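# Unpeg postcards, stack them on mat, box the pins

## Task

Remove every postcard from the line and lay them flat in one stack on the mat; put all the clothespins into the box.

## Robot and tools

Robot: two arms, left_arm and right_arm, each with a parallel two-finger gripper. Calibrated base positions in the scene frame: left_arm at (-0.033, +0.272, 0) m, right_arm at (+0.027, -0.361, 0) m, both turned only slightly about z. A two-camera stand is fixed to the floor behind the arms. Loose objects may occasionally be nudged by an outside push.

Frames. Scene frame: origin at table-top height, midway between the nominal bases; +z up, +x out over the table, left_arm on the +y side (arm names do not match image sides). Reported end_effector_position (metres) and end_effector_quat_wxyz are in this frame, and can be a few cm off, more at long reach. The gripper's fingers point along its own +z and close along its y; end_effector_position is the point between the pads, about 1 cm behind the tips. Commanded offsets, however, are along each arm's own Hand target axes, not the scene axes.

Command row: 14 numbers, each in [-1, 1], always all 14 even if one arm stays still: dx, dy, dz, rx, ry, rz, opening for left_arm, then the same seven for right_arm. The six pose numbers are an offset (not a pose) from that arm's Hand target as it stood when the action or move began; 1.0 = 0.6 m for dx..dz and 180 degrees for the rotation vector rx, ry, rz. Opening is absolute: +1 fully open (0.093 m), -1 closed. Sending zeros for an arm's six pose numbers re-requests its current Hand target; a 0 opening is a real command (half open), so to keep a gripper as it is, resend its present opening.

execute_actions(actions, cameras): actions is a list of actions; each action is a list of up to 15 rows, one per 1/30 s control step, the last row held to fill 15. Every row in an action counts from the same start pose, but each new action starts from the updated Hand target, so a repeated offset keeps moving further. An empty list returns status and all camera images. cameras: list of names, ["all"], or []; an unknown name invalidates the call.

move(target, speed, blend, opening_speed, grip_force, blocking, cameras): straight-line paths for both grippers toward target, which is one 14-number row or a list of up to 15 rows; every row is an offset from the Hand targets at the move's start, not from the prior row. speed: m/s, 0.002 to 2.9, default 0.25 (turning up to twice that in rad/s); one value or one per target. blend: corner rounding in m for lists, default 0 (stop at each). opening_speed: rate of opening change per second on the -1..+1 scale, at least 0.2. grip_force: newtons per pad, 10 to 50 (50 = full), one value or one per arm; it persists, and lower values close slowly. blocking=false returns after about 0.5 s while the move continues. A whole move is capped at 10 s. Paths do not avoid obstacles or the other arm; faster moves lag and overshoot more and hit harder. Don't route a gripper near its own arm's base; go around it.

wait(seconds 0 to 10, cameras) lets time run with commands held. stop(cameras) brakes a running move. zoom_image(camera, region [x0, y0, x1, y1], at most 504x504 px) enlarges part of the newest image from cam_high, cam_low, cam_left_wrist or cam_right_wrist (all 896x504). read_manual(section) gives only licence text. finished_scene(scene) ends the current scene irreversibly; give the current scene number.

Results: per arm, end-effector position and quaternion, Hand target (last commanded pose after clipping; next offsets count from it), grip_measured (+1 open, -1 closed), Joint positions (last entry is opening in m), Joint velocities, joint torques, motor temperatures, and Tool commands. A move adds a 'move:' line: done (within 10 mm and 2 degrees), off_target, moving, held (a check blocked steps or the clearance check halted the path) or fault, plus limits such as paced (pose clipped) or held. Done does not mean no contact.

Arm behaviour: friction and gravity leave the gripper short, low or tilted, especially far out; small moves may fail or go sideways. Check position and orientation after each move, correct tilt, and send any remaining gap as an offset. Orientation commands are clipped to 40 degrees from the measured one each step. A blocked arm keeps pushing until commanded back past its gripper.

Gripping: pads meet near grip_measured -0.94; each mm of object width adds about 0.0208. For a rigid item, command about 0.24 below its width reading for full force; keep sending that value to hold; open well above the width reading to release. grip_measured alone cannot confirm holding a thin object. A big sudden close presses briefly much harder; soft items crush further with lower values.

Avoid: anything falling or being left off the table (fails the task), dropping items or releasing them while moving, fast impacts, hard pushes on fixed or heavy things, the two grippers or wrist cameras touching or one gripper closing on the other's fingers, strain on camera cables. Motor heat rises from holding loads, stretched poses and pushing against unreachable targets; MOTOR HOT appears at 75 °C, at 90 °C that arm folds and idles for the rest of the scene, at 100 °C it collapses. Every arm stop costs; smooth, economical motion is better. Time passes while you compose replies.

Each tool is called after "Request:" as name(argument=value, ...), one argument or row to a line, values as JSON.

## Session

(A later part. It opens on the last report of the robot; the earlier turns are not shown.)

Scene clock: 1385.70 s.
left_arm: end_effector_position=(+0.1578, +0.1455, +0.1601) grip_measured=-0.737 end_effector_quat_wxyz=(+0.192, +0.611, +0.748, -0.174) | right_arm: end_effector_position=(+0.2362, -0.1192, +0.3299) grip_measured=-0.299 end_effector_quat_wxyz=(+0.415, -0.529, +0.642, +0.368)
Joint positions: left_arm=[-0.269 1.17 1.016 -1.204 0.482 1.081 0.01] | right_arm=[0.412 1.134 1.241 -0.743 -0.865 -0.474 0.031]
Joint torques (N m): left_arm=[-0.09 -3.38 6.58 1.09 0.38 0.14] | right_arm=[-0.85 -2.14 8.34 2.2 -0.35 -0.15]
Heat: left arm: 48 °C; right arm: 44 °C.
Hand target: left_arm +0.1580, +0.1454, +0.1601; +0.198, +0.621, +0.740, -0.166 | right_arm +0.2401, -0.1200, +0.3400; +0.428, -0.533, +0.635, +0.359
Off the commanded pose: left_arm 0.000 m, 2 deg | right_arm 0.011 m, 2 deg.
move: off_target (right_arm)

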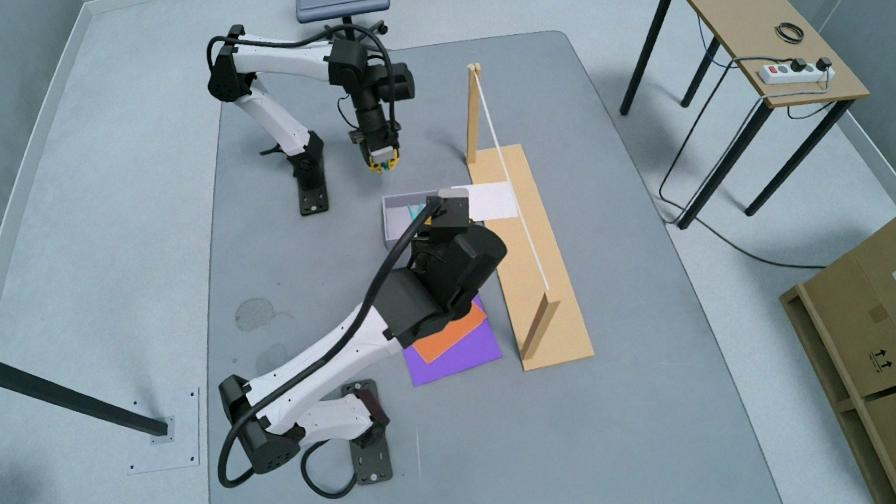

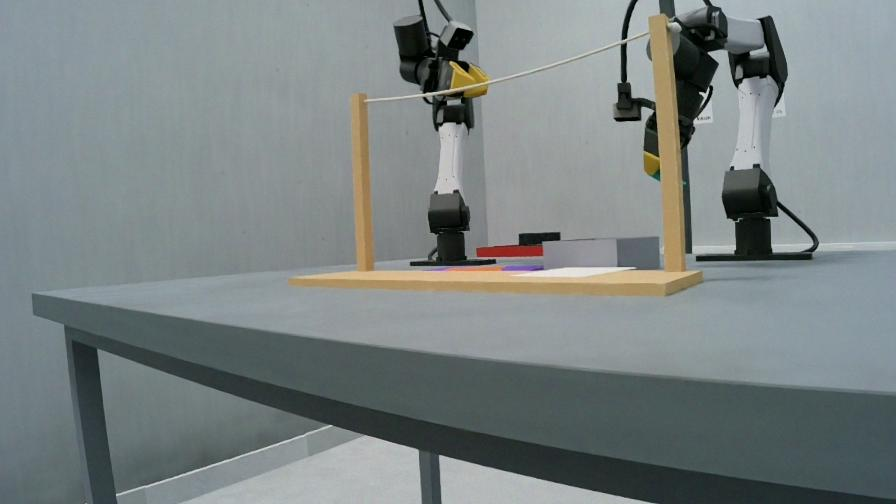

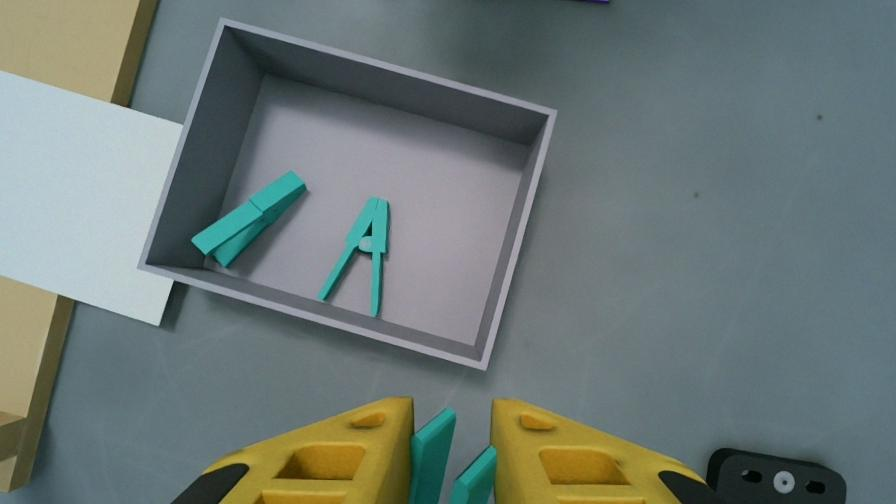

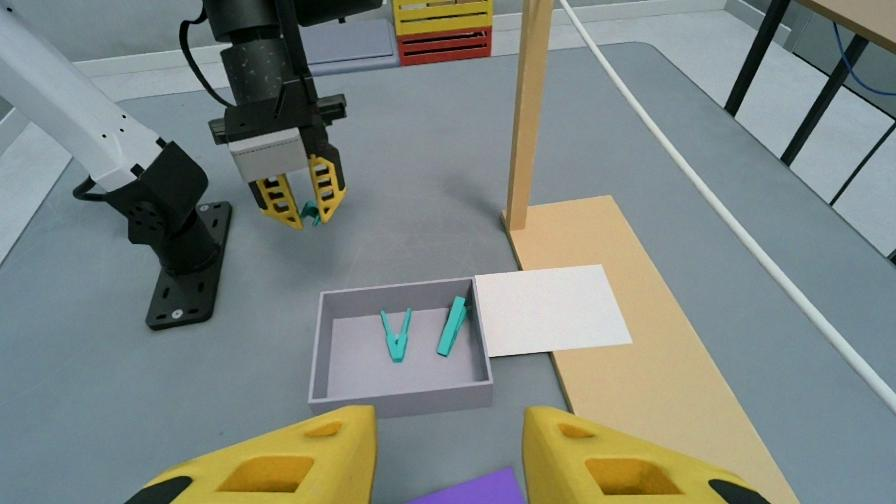

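Request:
move(
  target=[
    [-0.0428,-0.0037,0.1208,0,0,0,-1,0,0,0,0,0,0,-0.3],
    [0.0113,-0.0037,0.2147,0,0,0,-1,0,0,0,0,0,0,-0.3],
  ],
  speed=[0.15,0.08],
  blend=[0.01,0],
  cameras=["cam_left_wrist","cam_right_wrist","cam_low"],
)

Scene clock: 1416.33 s.
left_arm: end_effector_position=(+0.1693, +0.0858, +0.0525) grip_measured=-0.737 end_effector_quat_wxyz=(+0.209, +0.623, +0.735, -0.168) | right_arm: end_effector_position=(+0.2362, -0.1192, +0.3299) grip_measured=-0.299 end_effector_quat_wxyz=(+0.415, -0.529, +0.642, +0.368)
Joint positions: left_arm=[-0.529 1.323 0.659 -0.542 0.41 0.833 0.01] | right_arm=[0.412 1.134 1.241 -0.743 -0.865 -0.474 0.031]
Joint torques (N m): left_arm=[0.03 -2.84 5.83 1.3 0.27 -0.1] | right_arm=[-0.84 -2.13 8.32 2.2 -0.35 -0.15]
Motor temperatures (°C): left_arm=[31 42 46 45 29 29 33] | right_arm=[31 40 44 44 31 29 30]
Heat: left arm: 46 °C; right arm: 44 °C.
Hand target: left_arm +0.1659, +0.0873, +0.0452; +0.198, +0.621, +0.740, -0.167 | right_arm +0.2401, -0.1200, +0.3400; +0.428, -0.533, +0.635, +0.359
Off the commanded pose: left_arm 0.008 m, 1 deg | right_arm 0.011 m, 2 deg.
move: off_target (right_arm)
Images, in order (width x height): cam_low 896x504, cam_left_wrist 896x504, cam_right_wrist 896x504.

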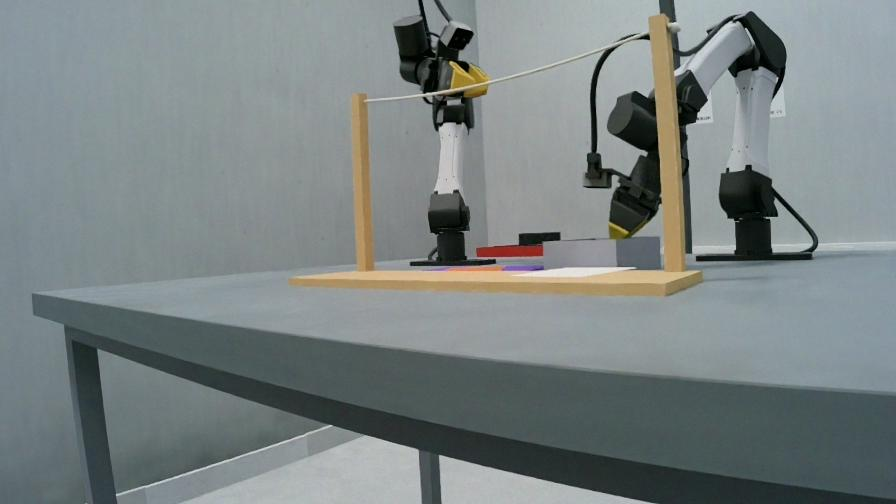

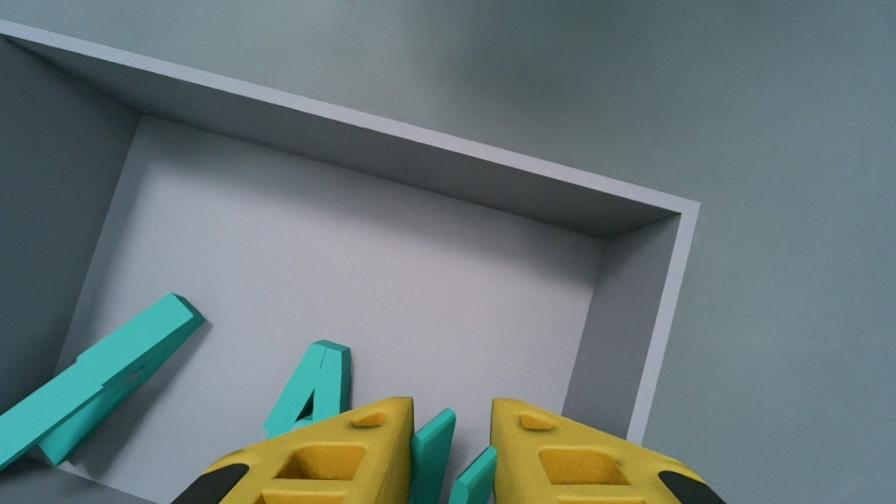

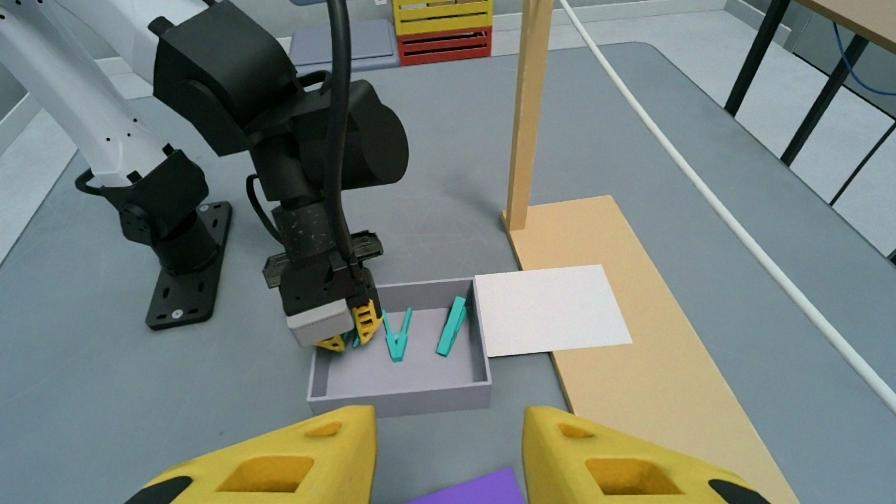

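Request:
move(
  target=[0.01,0,0.0173,0,0,0,-1,0,0,0,0,0,0,-0.3],
  speed=0.06,
)

Request:
move(
  target=[0,0,0,0,0,0,-0.2,0,0,0,0,0,0,-0.3],
  opening_speed=0.6,
  cameras=["cam_left_wrist"],
)

Scene clock: 1422.10 s.
left_arm: end_effector_position=(+0.1766, +0.0817, +0.0462) grip_measured=-0.738 end_effector_quat_wxyz=(+0.226, +0.623, +0.731, -0.165) | right_arm: end_effector_position=(+0.2362, -0.1192, +0.3299) grip_measured=-0.299 end_effector_quat_wxyz=(+0.415, -0.529, +0.642, +0.368)
Joint positions: left_arm=[-0.529 1.346 0.634 -0.457 0.411 0.83 0.01] | right_arm=[0.412 1.134 1.241 -0.743 -0.865 -0.474 0.031]
Joint torques (N m): left_arm=[-0.27 -2.28 5.2 1.16 0.25 -0.08] | right_arm=[-0.84 -2.13 8.32 2.2 -0.35 -0.16]
Heat: left arm: 47 °C; right arm: 44 °C.
Hand target: left_arm +0.1660, +0.0873, +0.0333; +0.199, +0.621, +0.740, -0.166 | right_arm +0.2401, -0.1200, +0.3400; +0.428, -0.533, +0.635, +0.359
Off the commanded pose: left_arm 0.018 m, 3 deg | right_arm 0.011 m, 2 deg.
move: off_target (left_arm, right_arm)

Scene clock: 1423.63 s.
left_arm: end_effector_position=(+0.1734, +0.0841, +0.0407) grip_measured=-0.202 end_effector_quat_wxyz=(+0.217, +0.622, +0.734, -0.165) | right_arm: end_effector_position=(+0.2362, -0.1192, +0.3299) grip_measured=-0.299 end_effector_quat_wxyz=(+0.415, -0.529, +0.642, +0.368)
Joint positions: left_arm=[-0.529 1.354 0.624 -0.459 0.407 0.83 0.035] | right_arm=[0.412 1.134 1.241 -0.743 -0.865 -0.474 0.031]
Joint torques (N m): left_arm=[0.01 -2.97 6.06 1.16 0.36 -0.14] | right_arm=[-0.84 -2.14 8.34 2.2 -0.35 -0.15]
Heat: left arm: 46 °C; right arm: 44 °C.
Hand target: left_arm +0.1660, +0.0873, +0.0333; +0.199, +0.621, +0.740, -0.167 | right_arm +0.2401, -0.1200, +0.3400; +0.428, -0.533, +0.635, +0.359
Off the commanded pose: left_arm 0.011 m, 2 deg | right_arm 0.011 m, 2 deg.
move: off_target (left_arm, right_arm)
Images, in order (width x height): cam_left_wrist 896x504.

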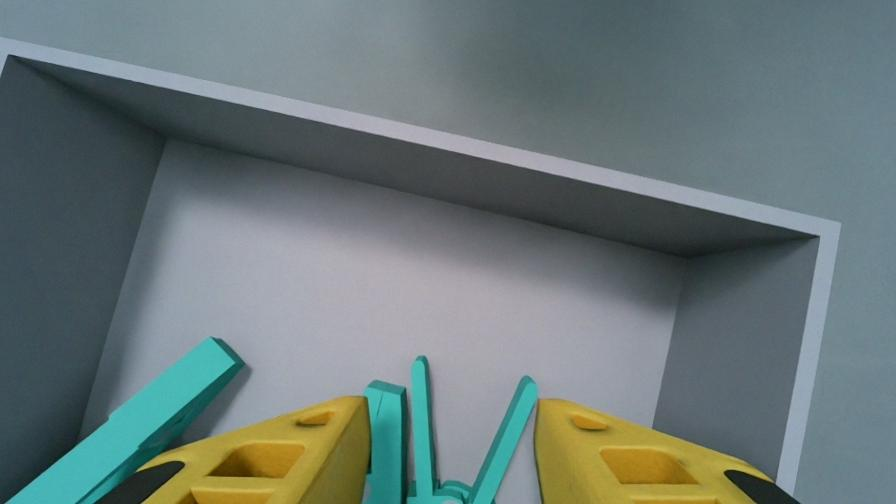

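Request:
move(
  target=[
    [-0.12,0,-0.2078,0,0,0,-0.2,0.275,0.0087,0.1644,-0.0292,0.0113,0.4898,-0.3],
    [-0.12,0,-0.2078,0,0,0,-0.2,0.3625,-0.1165,0.366,-0.0292,0.0113,0.4898,-0.6],
  ],
  speed=[0.15,0.12],
  blend=[0.02,0],
  cameras=["all"],
)

Scene clock: 1566.97 s.
left_arm: end_effector_position=(+0.1639, +0.0895, +0.1669) grip_measured=-0.202 end_effector_quat_wxyz=(+0.187, +0.621, +0.742, -0.170) | right_arm: end_effector_position=(+0.3214, -0.0186, +0.0496) grip_measured=-0.598 end_effector_quat_wxyz=(+0.005, +0.044, +0.823, +0.567)
Joint positions: left_arm=[-0.529 1.251 1.09 -1.09 0.406 0.83 0.036] | right_arm=[0.544 1.997 0.814 0.612 -0.847 1.167 0.016]
Joint torques (N m): left_arm=[-0.31 -3.59 9.99 1.02 0.36 -0.19] | right_arm=[0.35 -6.99 6.09 2.66 -0.13 -0.07]
Heat: left arm: 45 °C; right arm: 45 °C.
Hand target: left_arm +0.1660, +0.0874, +0.1772; +0.198, +0.621, +0.740, -0.167 | right_arm +0.3303, -0.0119, +0.0562; +0.025, +0.036, +0.818, +0.573
Off the commanded pose: left_arm 0.011 m, 1 deg | right_arm 0.013 m, 3 deg.
move: off_target (left_arm, right_arm); target 2's new opening was sent with right_arm's hand 0.013 m and 3 deg from that target

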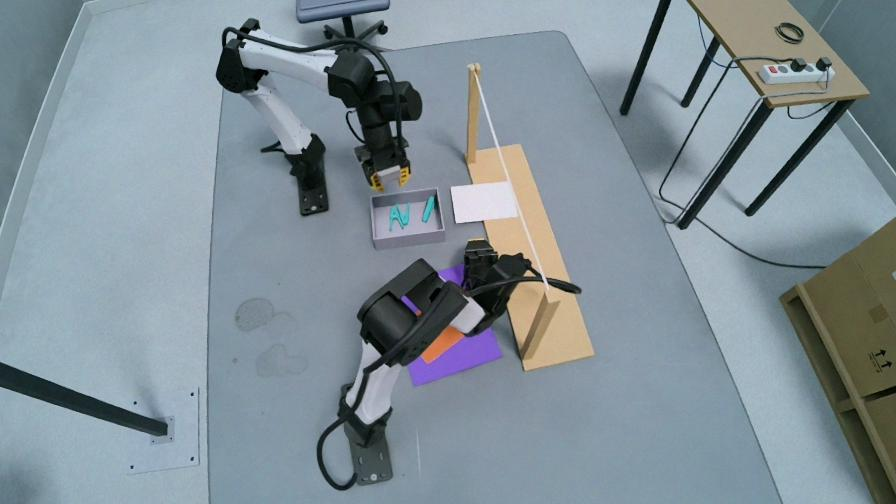

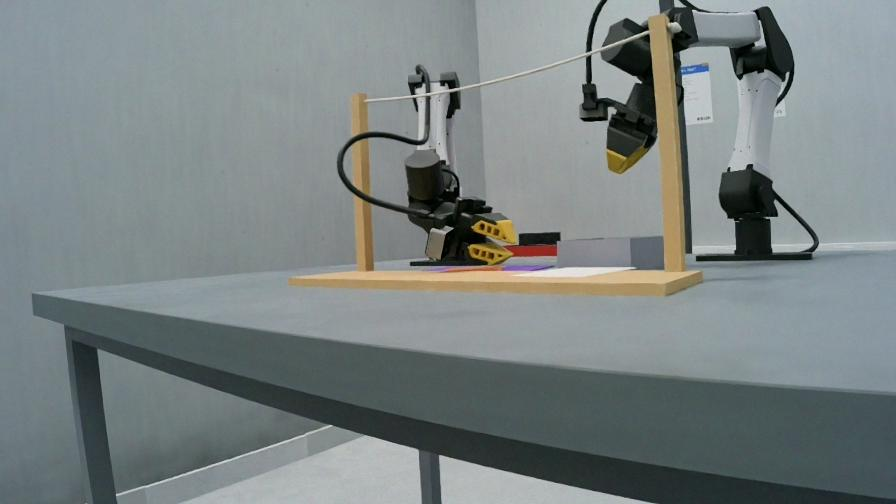

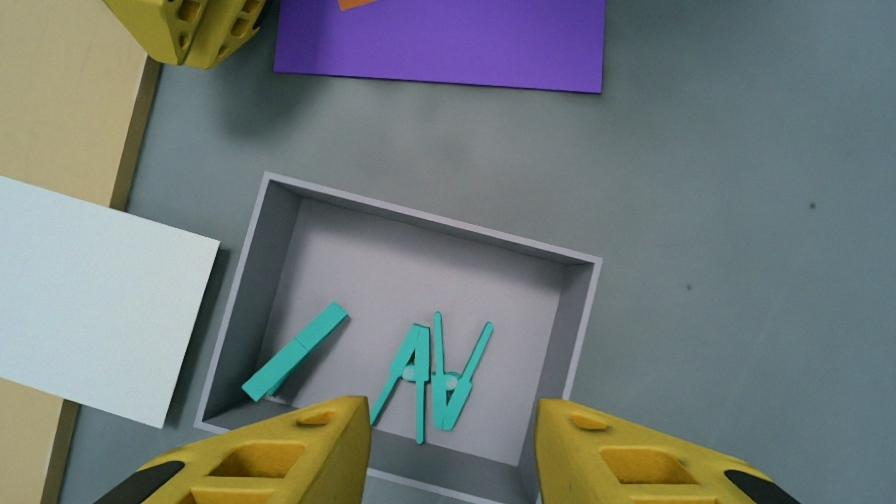

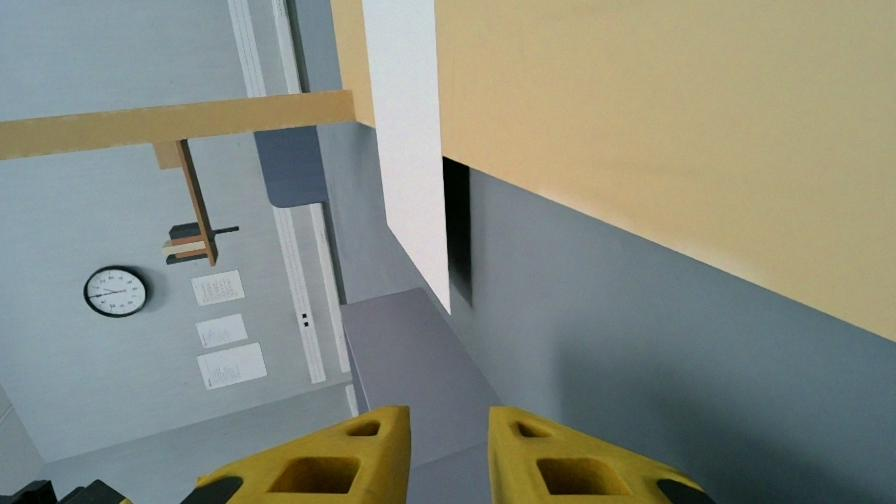

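Request:
move(
  target=[0,0,0,0,0,0,-0.2,0,0,0.09,0,0,0,-0.6],
  speed=0.1,
  cameras=["cam_right_wrist","cam_left_wrist"],
)

Scene clock: 1579.37 s.
left_arm: end_effector_position=(+0.1639, +0.0895, +0.1669) grip_measured=-0.202 end_effector_quat_wxyz=(+0.187, +0.621, +0.742, -0.170) | right_arm: end_effector_position=(+0.3254, +0.0322, +0.0329) grip_measured=-0.598 end_effector_quat_wxyz=(+0.004, +0.039, +0.823, +0.567)
Joint positions: left_arm=[-0.529 1.251 1.09 -1.09 0.406 0.83 0.036] | right_arm=[0.651 2.145 0.951 0.678 -0.762 1.238 0.016]
Joint torques (N m): left_arm=[0.03 -3.78 9.98 1.04 0.34 -0.14] | right_arm=[0.14 -7.77 6.09 2.74 -0.02 -0.08]
Motor temperatures (°C): left_arm=[31 38 46 40 29 29 31] | right_arm=[31 40 45 44 31 29 30]
Heat: left arm: 46 °C; right arm: 45 °C.
Hand target: left_arm +0.1660, +0.0874, +0.1772; +0.198, +0.621, +0.740, -0.167 | right_arm +0.3348, +0.0386, +0.0377; +0.025, +0.036, +0.818, +0.573
Off the commanded pose: left_arm 0.011 m, 1 deg | right_arm 0.012 m, 3 deg.
move: off_target (left_arm, right_arm)
Images, in order (width x height): cam_left_wrist 896x504, cam_right_wrist 896x504.

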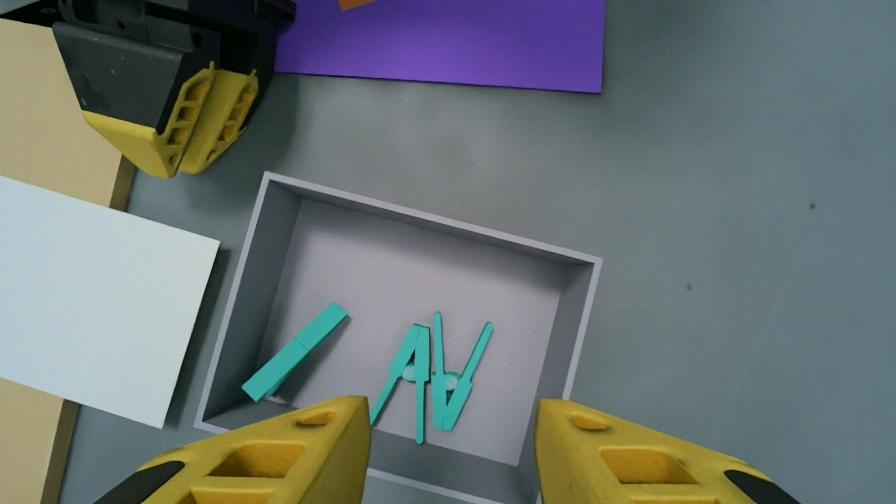

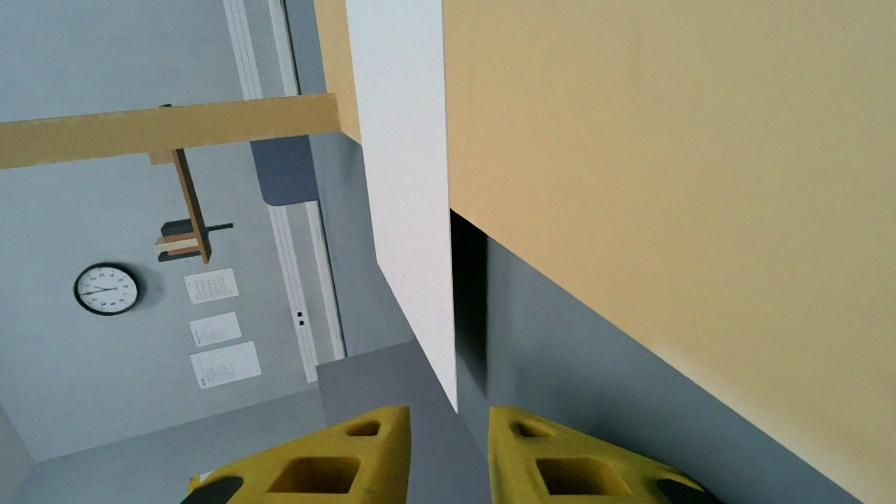

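Request:
move(
  target=[0,0,0,0,0,0,-0.2,0,0,0.06,0,0,0,-0.6],
  speed=0.08,
  cameras=["cam_right_wrist","cam_left_wrist","cam_low"],
)

Scene clock: 1591.30 s.
left_arm: end_effector_position=(+0.1639, +0.0895, +0.1669) grip_measured=-0.202 end_effector_quat_wxyz=(+0.187, +0.621, +0.742, -0.170) | right_arm: end_effector_position=(+0.3342, +0.0672, +0.0333) grip_measured=-0.599 end_effector_quat_wxyz=(+0.017, +0.029, +0.814, +0.580)
Joint positions: left_arm=[-0.529 1.251 1.09 -1.09 0.406 0.83 0.036] | right_arm=[0.704 2.232 1.067 0.717 -0.716 1.272 0.016]
Joint torques (N m): left_arm=[-0.03 -3.96 9.99 1.05 0.33 -0.2] | right_arm=[0.79 -7.5 5.94 2.47 0.12 -0.07]
Heat: left arm: 47 °C; right arm: 44 °C.
Hand target: left_arm +0.1660, +0.0874, +0.1772; +0.198, +0.621, +0.740, -0.167 | right_arm +0.3378, +0.0724, +0.0256; +0.025, +0.036, +0.818, +0.573
Off the commanded pose: left_arm 0.011 m, 1 deg | right_arm 0.010 m, 2 deg.
move: off_target (left_arm)
Images, in order (width x height): cam_low 896x504, cam_left_wrist 896x504, cam_right_wrist 896x504.

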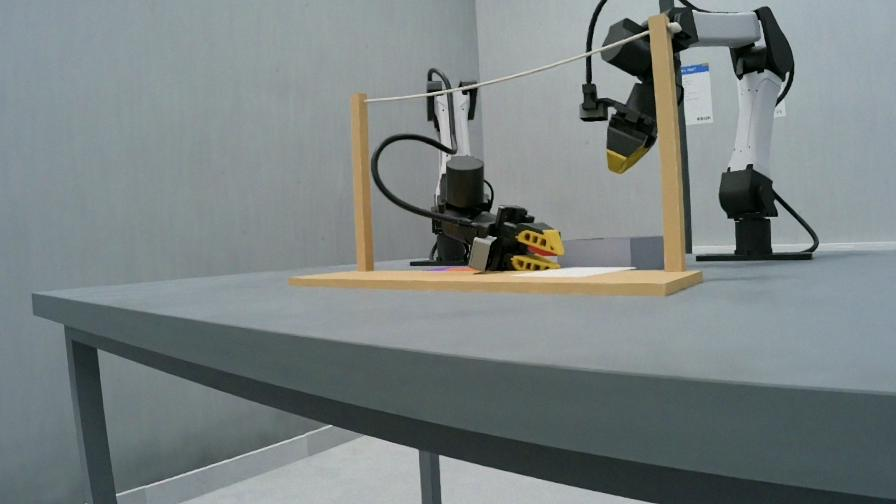

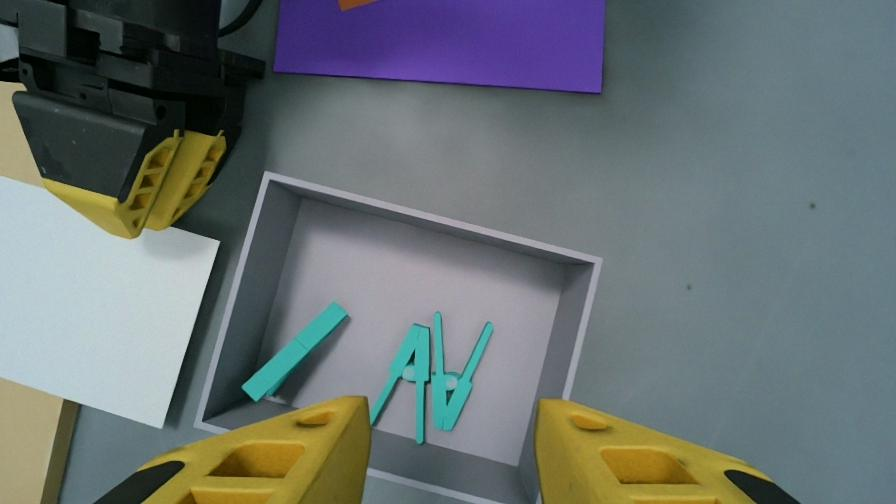

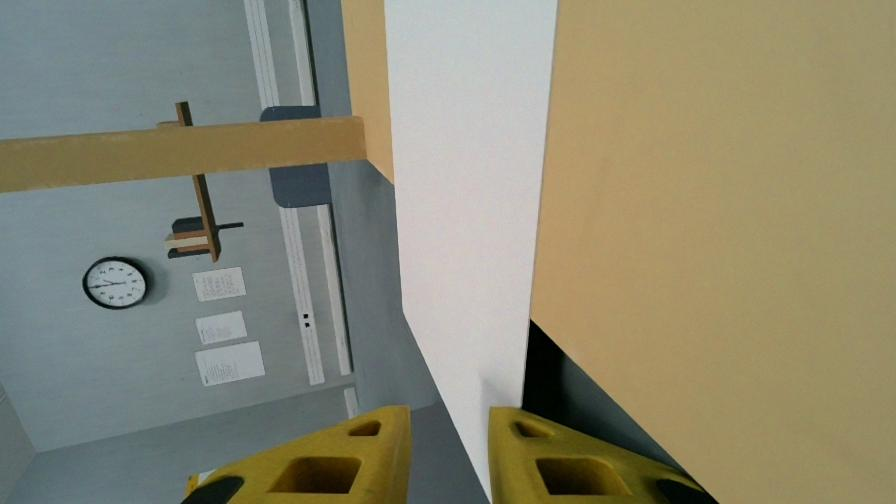

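Request:
move(
  target=[0,0,0,0,0,0,-0.2,-0.0013,0.0238,-0.102,0.139,0,0,-0.42],
  speed=0.1,
  cameras=["cam_right_wrist"],
)

Scene clock: 1634.90 s.
left_arm: end_effector_position=(+0.1639, +0.0895, +0.1669) grip_measured=-0.202 end_effector_quat_wxyz=(+0.187, +0.621, +0.742, -0.170) | right_arm: end_effector_position=(+0.3212, +0.0161, +0.0373) grip_measured=-0.421 end_effector_quat_wxyz=(-0.011, +0.047, +0.928, +0.369)
Joint positions: left_arm=[-0.529 1.251 1.09 -1.09 0.406 0.83 0.036] | right_arm=[0.697 2.022 1.245 -0.221 -0.525 0.99 0.025]
Joint torques (N m): left_arm=[-0.32 -3.96 10.04 1.04 0.33 -0.11] | right_arm=[-0.94 -11.44 7.45 1.79 -0.16 -0.15]
Heat: left arm: 50 °C; right arm: 45 °C.
Hand target: left_arm +0.1660, +0.0874, +0.1772; +0.198, +0.621, +0.740, -0.167 | right_arm +0.3340, +0.0199, +0.0599; +0.017, +0.040, +0.923, +0.383
Off the commanded pose: left_arm 0.011 m, 1 deg | right_arm 0.026 m, 4 deg.
move: off_target (left_arm, right_arm)
Images, in order (width x height): cam_right_wrist 896x504.

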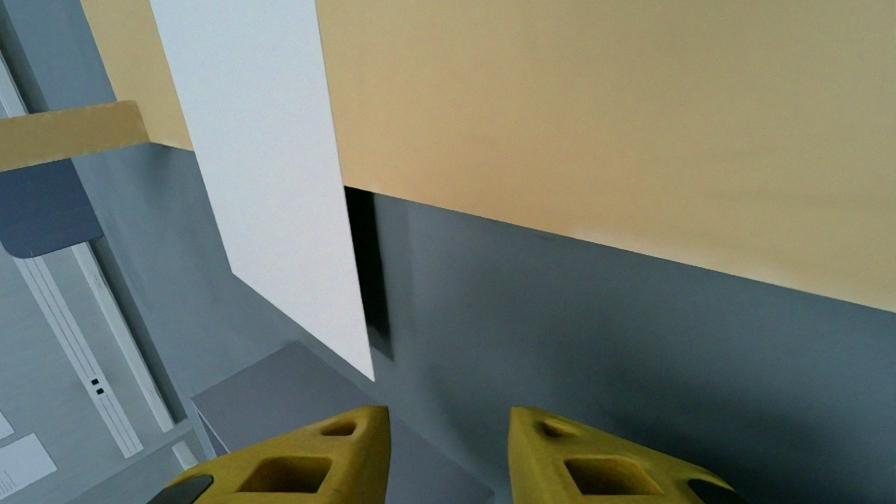

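Request:
move(
  target=[0,0,0,0,0,0,-0.2,-0.0037,0.0073,0.0687,0,0,0,-0.42],
  speed=0.08,
  cameras=["cam_right_wrist"],
)

Scene clock: 1652.87 s.
left_arm: end_effector_position=(+0.1639, +0.0895, +0.1669) grip_measured=-0.202 end_effector_quat_wxyz=(+0.187, +0.621, +0.742, -0.170) | right_arm: end_effector_position=(+0.3293, +0.0432, +0.0263) grip_measured=-0.421 end_effector_quat_wxyz=(-0.002, +0.043, +0.927, +0.373)
Joint positions: left_arm=[-0.529 1.251 1.09 -1.09 0.406 0.83 0.036] | right_arm=[0.736 2.112 1.324 -0.175 -0.497 1.021 0.025]
Joint torques (N m): left_arm=[-0.31 -3.75 10.36 1.11 0.27 -0.15] | right_arm=[0.06 -8.95 7.53 2.15 -0.13 0.03]
Motor temperatures (°C): left_arm=[31 37 50 39 29 29 31] | right_arm=[31 50 44 43 31 29 30]
Heat: left arm: 50 °C; right arm: 50 °C.
Hand target: left_arm +0.1660, +0.0874, +0.1772; +0.198, +0.621, +0.740, -0.167 | right_arm +0.3390, +0.0517, +0.0337; +0.017, +0.040, +0.923, +0.382
Off the commanded pose: left_arm 0.011 m, 1 deg | right_arm 0.015 m, 2 deg.
move: off_target (left_arm, right_arm)
Images, in order (width x height): cam_right_wrist 896x504.

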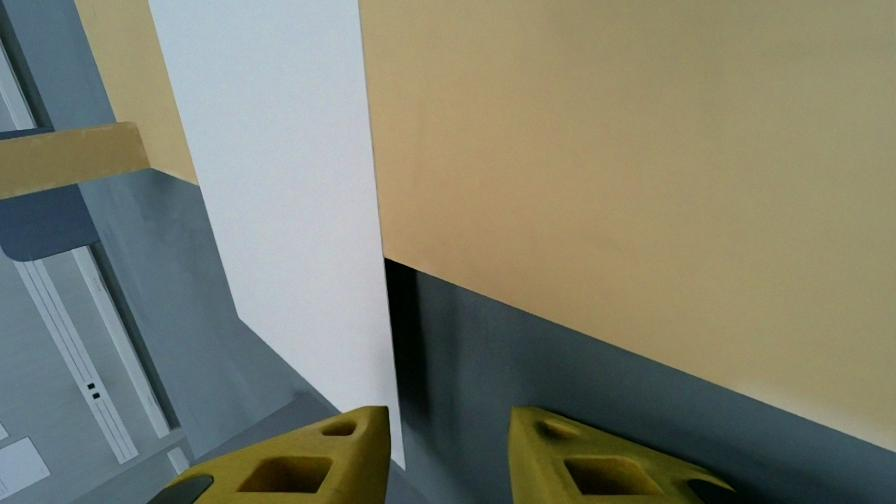

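Request:
move(
  target=[0,0,0,0,0,0,-0.2,-0.0005,0.032,0.026,0,0,0,-0.42],
  speed=0.06,
  cameras=["cam_right_wrist"],
)

Scene clock: 1667.53 s.
left_arm: end_effector_position=(+0.1639, +0.0895, +0.1669) grip_measured=-0.202 end_effector_quat_wxyz=(+0.187, +0.621, +0.742, -0.170) | right_arm: end_effector_position=(+0.3352, +0.0709, +0.0330) grip_measured=-0.421 end_effector_quat_wxyz=(+0.007, +0.039, +0.923, +0.382)
Joint positions: left_arm=[-0.529 1.251 1.09 -1.09 0.406 0.83 0.036] | right_arm=[0.772 2.167 1.428 -0.183 -0.475 1.052 0.025]
Joint torques (N m): left_arm=[0.02 -4.31 9.99 1.09 0.38 -0.11] | right_arm=[0.06 -9.2 7.76 1.95 -0.1 0.02]
Heat: left arm: 51 °C; right arm: 50 °C.
Hand target: left_arm +0.1660, +0.0874, +0.1772; +0.198, +0.621, +0.740, -0.167 | right_arm +0.3414, +0.0763, +0.0364; +0.017, +0.040, +0.923, +0.383
Off the commanded pose: left_arm 0.011 m, 1 deg | right_arm 0.009 m, 1 deg.
move: off_target (left_arm)
Images, in order (width x height): cam_right_wrist 896x504.

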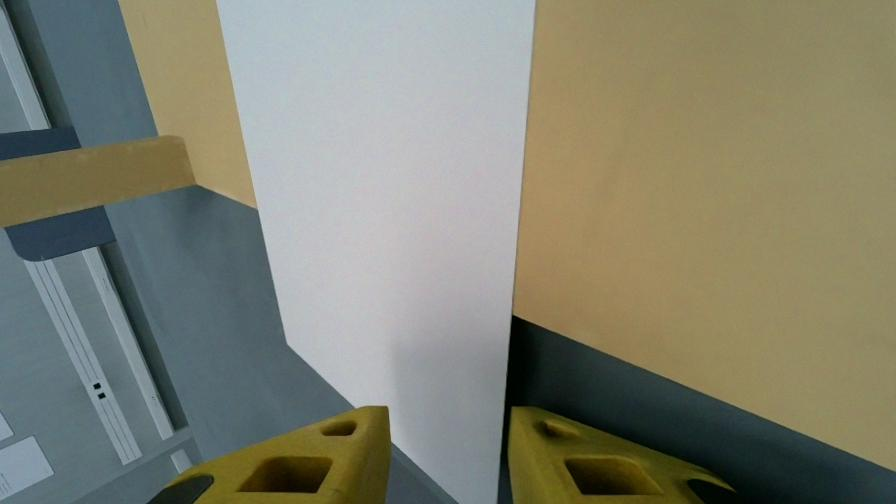

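Request:
move(
  target=[0,0,0,0,0,0,-0.2,0,-0.016,0.014,0,0,0,-0.42],
  speed=0.05,
  cameras=["cam_right_wrist"],
)

Scene clock: 1676.30 s.
left_arm: end_effector_position=(+0.1639, +0.0895, +0.1669) grip_measured=-0.202 end_effector_quat_wxyz=(+0.187, +0.621, +0.742, -0.170) | right_arm: end_effector_position=(+0.3362, +0.0719, +0.0251) grip_measured=-0.421 end_effector_quat_wxyz=(+0.006, +0.039, +0.924, +0.381)
Joint positions: left_arm=[-0.529 1.251 1.09 -1.09 0.406 0.83 0.036] | right_arm=[0.772 2.187 1.428 -0.165 -0.475 1.053 0.025]
Joint torques (N m): left_arm=[-0.1 -4.1 9.77 1.04 0.36 -0.11] | right_arm=[-0.06 -9.14 6.12 2.22 -0.12 0.01]
Heat: left arm: 51 °C; right arm: 50 °C.
Hand target: left_arm +0.1660, +0.0874, +0.1772; +0.198, +0.621, +0.740, -0.167 | right_arm +0.3413, +0.0754, +0.0235; +0.017, +0.040, +0.923, +0.383
Off the commanded pose: left_arm 0.011 m, 1 deg | right_arm 0.006 m, 1 deg.
move: off_target (left_arm)
Images, in order (width x height): cam_right_wrist 896x504.

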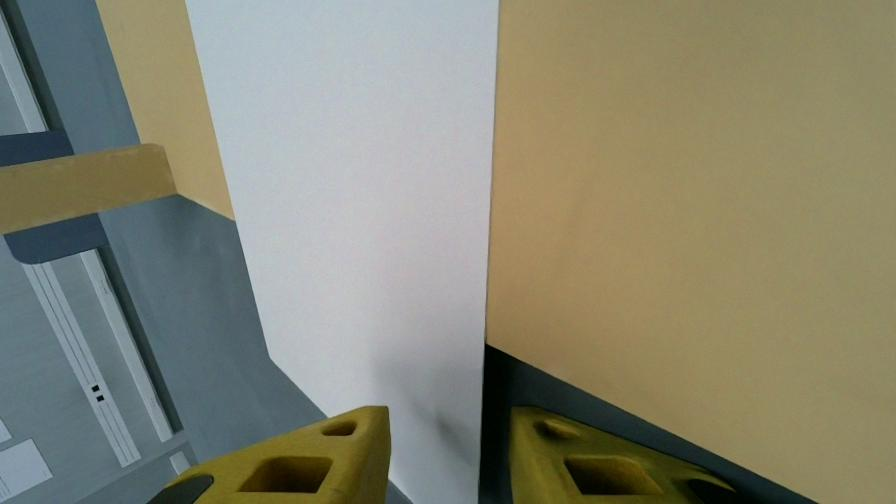

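Request:
move(
  target=[
    [0,0,0,0,0,0,-0.2,0,0.0094,0.0094,0,0,0,-0.42],
    [0,0,0,0,0,0,-0.2,0,0.03,-0.006,-0.139,0,0,-0.42],
  ],
  speed=[0.04,0.05],
  cameras=["cam_right_wrist","cam_low"],
)

Scene clock: 1708.33 s.
left_arm: end_effector_position=(+0.1639, +0.0895, +0.1669) grip_measured=-0.202 end_effector_quat_wxyz=(+0.187, +0.621, +0.742, -0.170) | right_arm: end_effector_position=(+0.3410, +0.0881, +0.0424) grip_measured=-0.421 end_effector_quat_wxyz=(+0.024, +0.036, +0.820, +0.570)
Joint positions: left_arm=[-0.529 1.251 1.09 -1.09 0.406 0.83 0.036] | right_arm=[0.738 2.237 1.161 0.619 -0.66 1.28 0.025]
Joint torques (N m): left_arm=[-0.25 -4.16 10.17 1.07 0.34 -0.1] | right_arm=[-0.94 -8.98 3.97 2.87 -0.35 -0.05]
Heat: left arm: 52 °C; right arm: 48 °C.
Hand target: left_arm +0.1660, +0.0874, +0.1772; +0.198, +0.621, +0.740, -0.167 | right_arm +0.3422, +0.0856, +0.0389; +0.025, +0.036, +0.818, +0.573
Off the commanded pose: left_arm 0.011 m, 1 deg | right_arm 0.005 m, 0 deg.
move: off_target (left_arm)
Images, in order (width x height): cam_low 896x504, cam_right_wrist 896x504.

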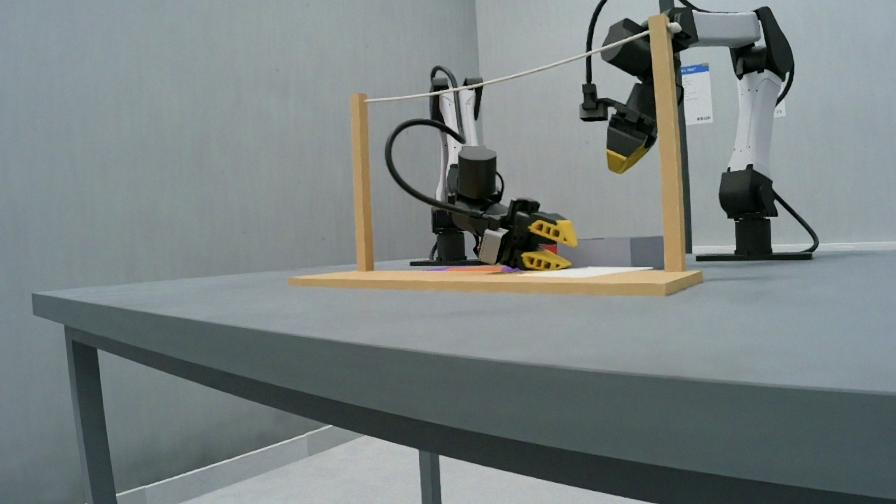

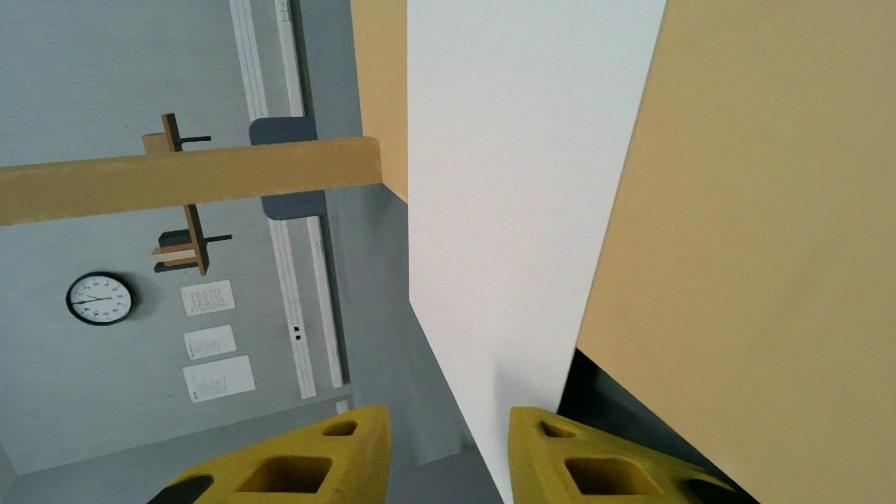

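Request:
move(
  target=[0,0,0,0,0,0,-0.2,0.0005,-0.0083,-0.052,0.139,0,0,-0.42],
  speed=0.08,
  cameras=["cam_right_wrist"],
)

Scene clock: 1725.40 s.
left_arm: end_effector_position=(+0.1639, +0.0895, +0.1669) grip_measured=-0.202 end_effector_quat_wxyz=(+0.187, +0.621, +0.742, -0.170) | right_arm: end_effector_position=(+0.3337, +0.0496, +0.0240) grip_measured=-0.421 end_effector_quat_wxyz=(-0.005, +0.049, +0.925, +0.376)
Joint positions: left_arm=[-0.529 1.251 1.09 -1.09 0.406 0.83 0.036] | right_arm=[0.738 2.141 1.357 -0.173 -0.5 1.039 0.025]
Joint torques (N m): left_arm=[-0.2 -3.63 10.13 1.04 0.35 -0.17] | right_arm=[0.36 -12.41 7.16 1.69 -0.06 -0.11]
Heat: left arm: 52 °C; right arm: 48 °C.
Hand target: left_arm +0.1660, +0.0874, +0.1772; +0.198, +0.621, +0.740, -0.167 | right_arm +0.3392, +0.0547, +0.0448; +0.017, +0.040, +0.923, +0.383
Off the commanded pose: left_arm 0.011 m, 1 deg | right_arm 0.022 m, 3 deg.
move: off_target (left_arm, right_arm)
Images, in order (width x height): cam_right_wrist 896x504.

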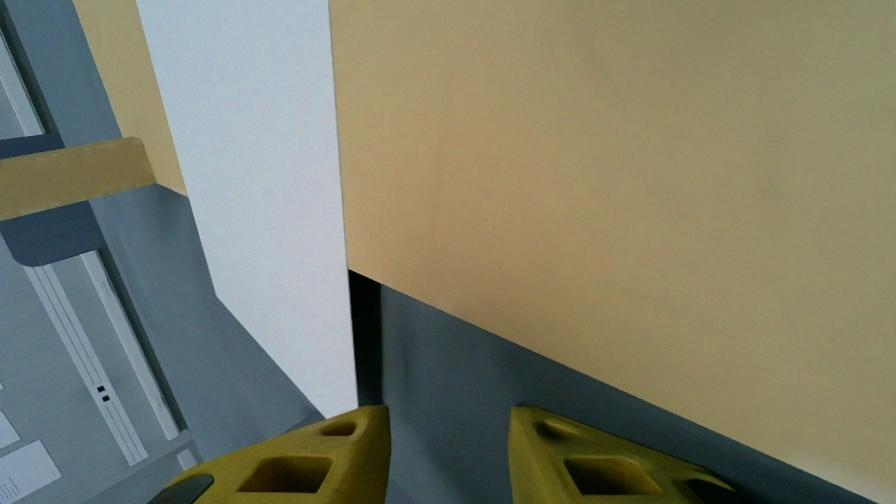

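Request:
move(
  target=[0,0,0,0,0,0,-0.2,0.0005,0.0208,0.0628,0,0,0,-0.42],
  speed=0.05,
  cameras=["cam_right_wrist"],
)

Scene clock: 1741.43 s.
left_arm: end_effector_position=(+0.1639, +0.0895, +0.1669) grip_measured=-0.202 end_effector_quat_wxyz=(+0.187, +0.621, +0.742, -0.170) | right_arm: end_effector_position=(+0.3368, +0.0824, +0.0246) grip_measured=-0.421 end_effector_quat_wxyz=(+0.005, +0.041, +0.925, +0.379)
Joint positions: left_arm=[-0.529 1.251 1.09 -1.09 0.406 0.83 0.036] | right_arm=[0.788 2.215 1.474 -0.181 -0.463 1.069 0.025]
Joint torques (N m): left_arm=[-0.17 -4.11 10.28 1.11 0.41 -0.22] | right_arm=[0.47 -9.25 7.54 2.11 -0.1 0.02]
Heat: left arm: 53 °C; right arm: 52 °C.
Hand target: left_arm +0.1660, +0.0874, +0.1772; +0.198, +0.621, +0.740, -0.167 | right_arm +0.3420, +0.0901, +0.0269; +0.017, +0.040, +0.923, +0.382
Off the commanded pose: left_arm 0.011 m, 1 deg | right_arm 0.010 m, 1 deg.
move: off_target (left_arm)
Images, in order (width x height): cam_right_wrist 896x504.

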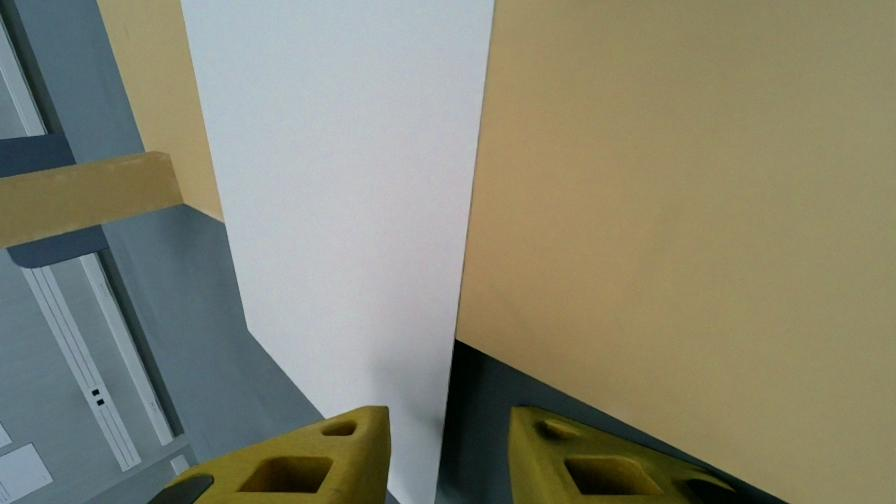

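Request:
move(
  target=[0,0,0,0,0,0,-0.2,0,0.016,0.0207,0,0,0,-0.42],
  speed=0.04,
  cameras=["cam_right_wrist","cam_low"],
)

Scene clock: 1755.13 s.
left_arm: end_effector_position=(+0.1639, +0.0895, +0.1669) grip_measured=-0.202 end_effector_quat_wxyz=(+0.187, +0.621, +0.742, -0.170) | right_arm: end_effector_position=(+0.3403, +0.0989, +0.0250) grip_measured=-0.421 end_effector_quat_wxyz=(+0.009, +0.040, +0.923, +0.382)
Joint positions: left_arm=[-0.529 1.251 1.09 -1.09 0.406 0.83 0.036] | right_arm=[0.808 2.258 1.545 -0.191 -0.448 1.086 0.025]
Joint torques (N m): left_arm=[-0.06 -4.03 9.98 1.04 0.34 -0.15] | right_arm=[0.53 -9.42 7.53 2.06 -0.11 0.05]
Heat: left arm: 53 °C; right arm: 50 °C.
Hand target: left_arm +0.1660, +0.0874, +0.1772; +0.198, +0.621, +0.740, -0.167 | right_arm +0.3433, +0.1056, +0.0250; +0.017, +0.040, +0.923, +0.382
Off the commanded pose: left_arm 0.011 m, 1 deg | right_arm 0.007 m, 1 deg.
move: off_target (left_arm)
Images, in order (width x height): cam_low 896x504, cam_right_wrist 896x504.

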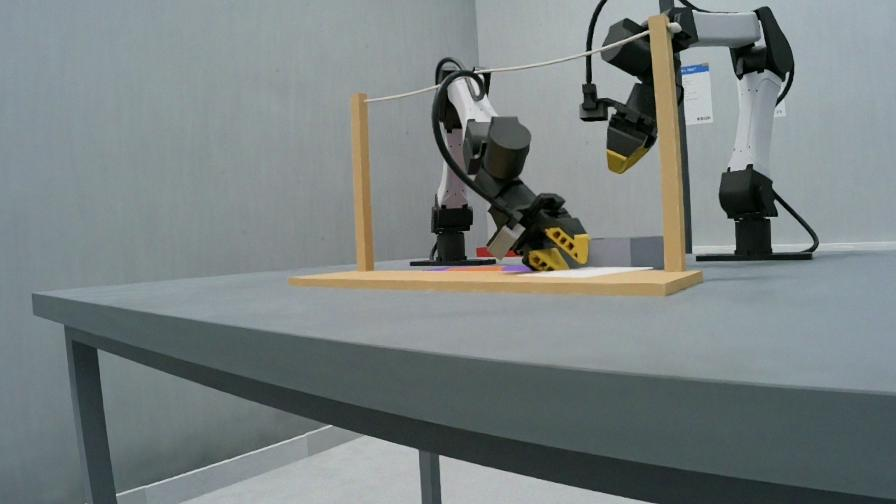

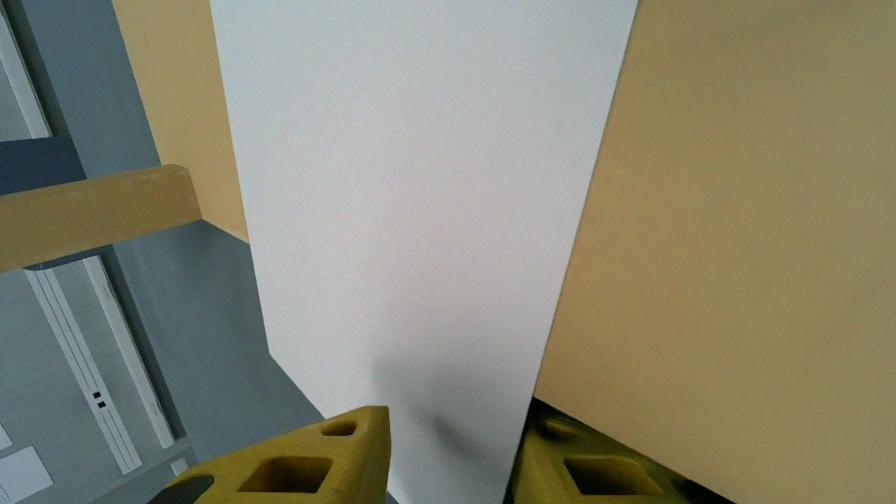

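Request:
move(
  target=[
    [0,0,0,0,0,0,-0.2,0,0.014,-0.014,-0.05,0,0,-0.42],
    [0,0,0,0,0,0,-0.2,0,0.028,-0.0265,-0.139,0,0,-0.42],
  ],
  speed=0.04,
  blend=[0.005,0],
  cameras=["cam_right_wrist","cam_low"],
)

Scene clock: 1768.57 s.
left_arm: end_effector_position=(+0.1639, +0.0895, +0.1669) grip_measured=-0.202 end_effector_quat_wxyz=(+0.187, +0.621, +0.742, -0.170) | right_arm: end_effector_position=(+0.3423, +0.1089, +0.0544) grip_measured=-0.421 end_effector_quat_wxyz=(+0.025, +0.035, +0.819, +0.572)
Joint positions: left_arm=[-0.529 1.251 1.09 -1.09 0.406 0.83 0.036] | right_arm=[0.77 2.248 1.241 0.565 -0.631 1.297 0.025]
Joint torques (N m): left_arm=[-0.06 -3.77 10.04 0.99 0.34 -0.17] | right_arm=[-0.94 -9.01 4.19 2.89 -0.35 -0.05]
Heat: left arm: 53 °C; right arm: 51 °C.
Hand target: left_arm +0.1660, +0.0874, +0.1772; +0.198, +0.621, +0.740, -0.167 | right_arm +0.3434, +0.1062, +0.0481; +0.025, +0.036, +0.818, +0.573
Off the commanded pose: left_arm 0.011 m, 1 deg | right_arm 0.007 m, 0 deg.
move: off_target (left_arm)
Images, in order (width x height): cam_low 896x504, cam_right_wrist 896x504.

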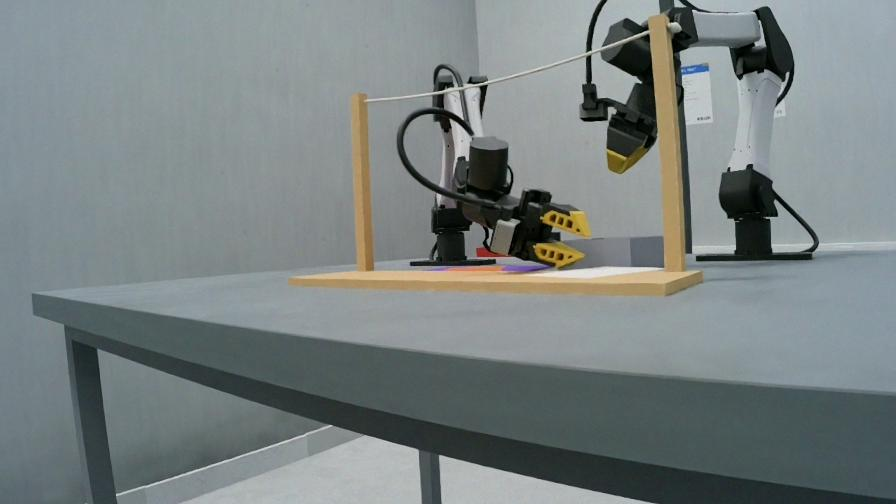

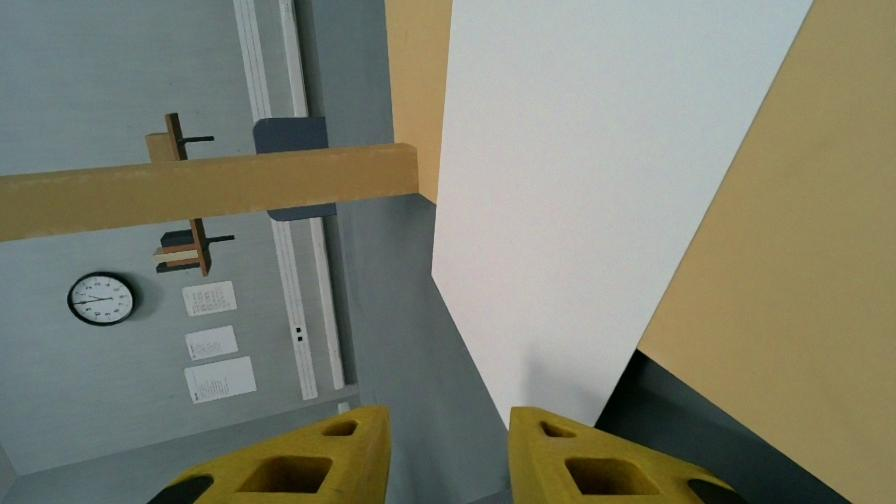

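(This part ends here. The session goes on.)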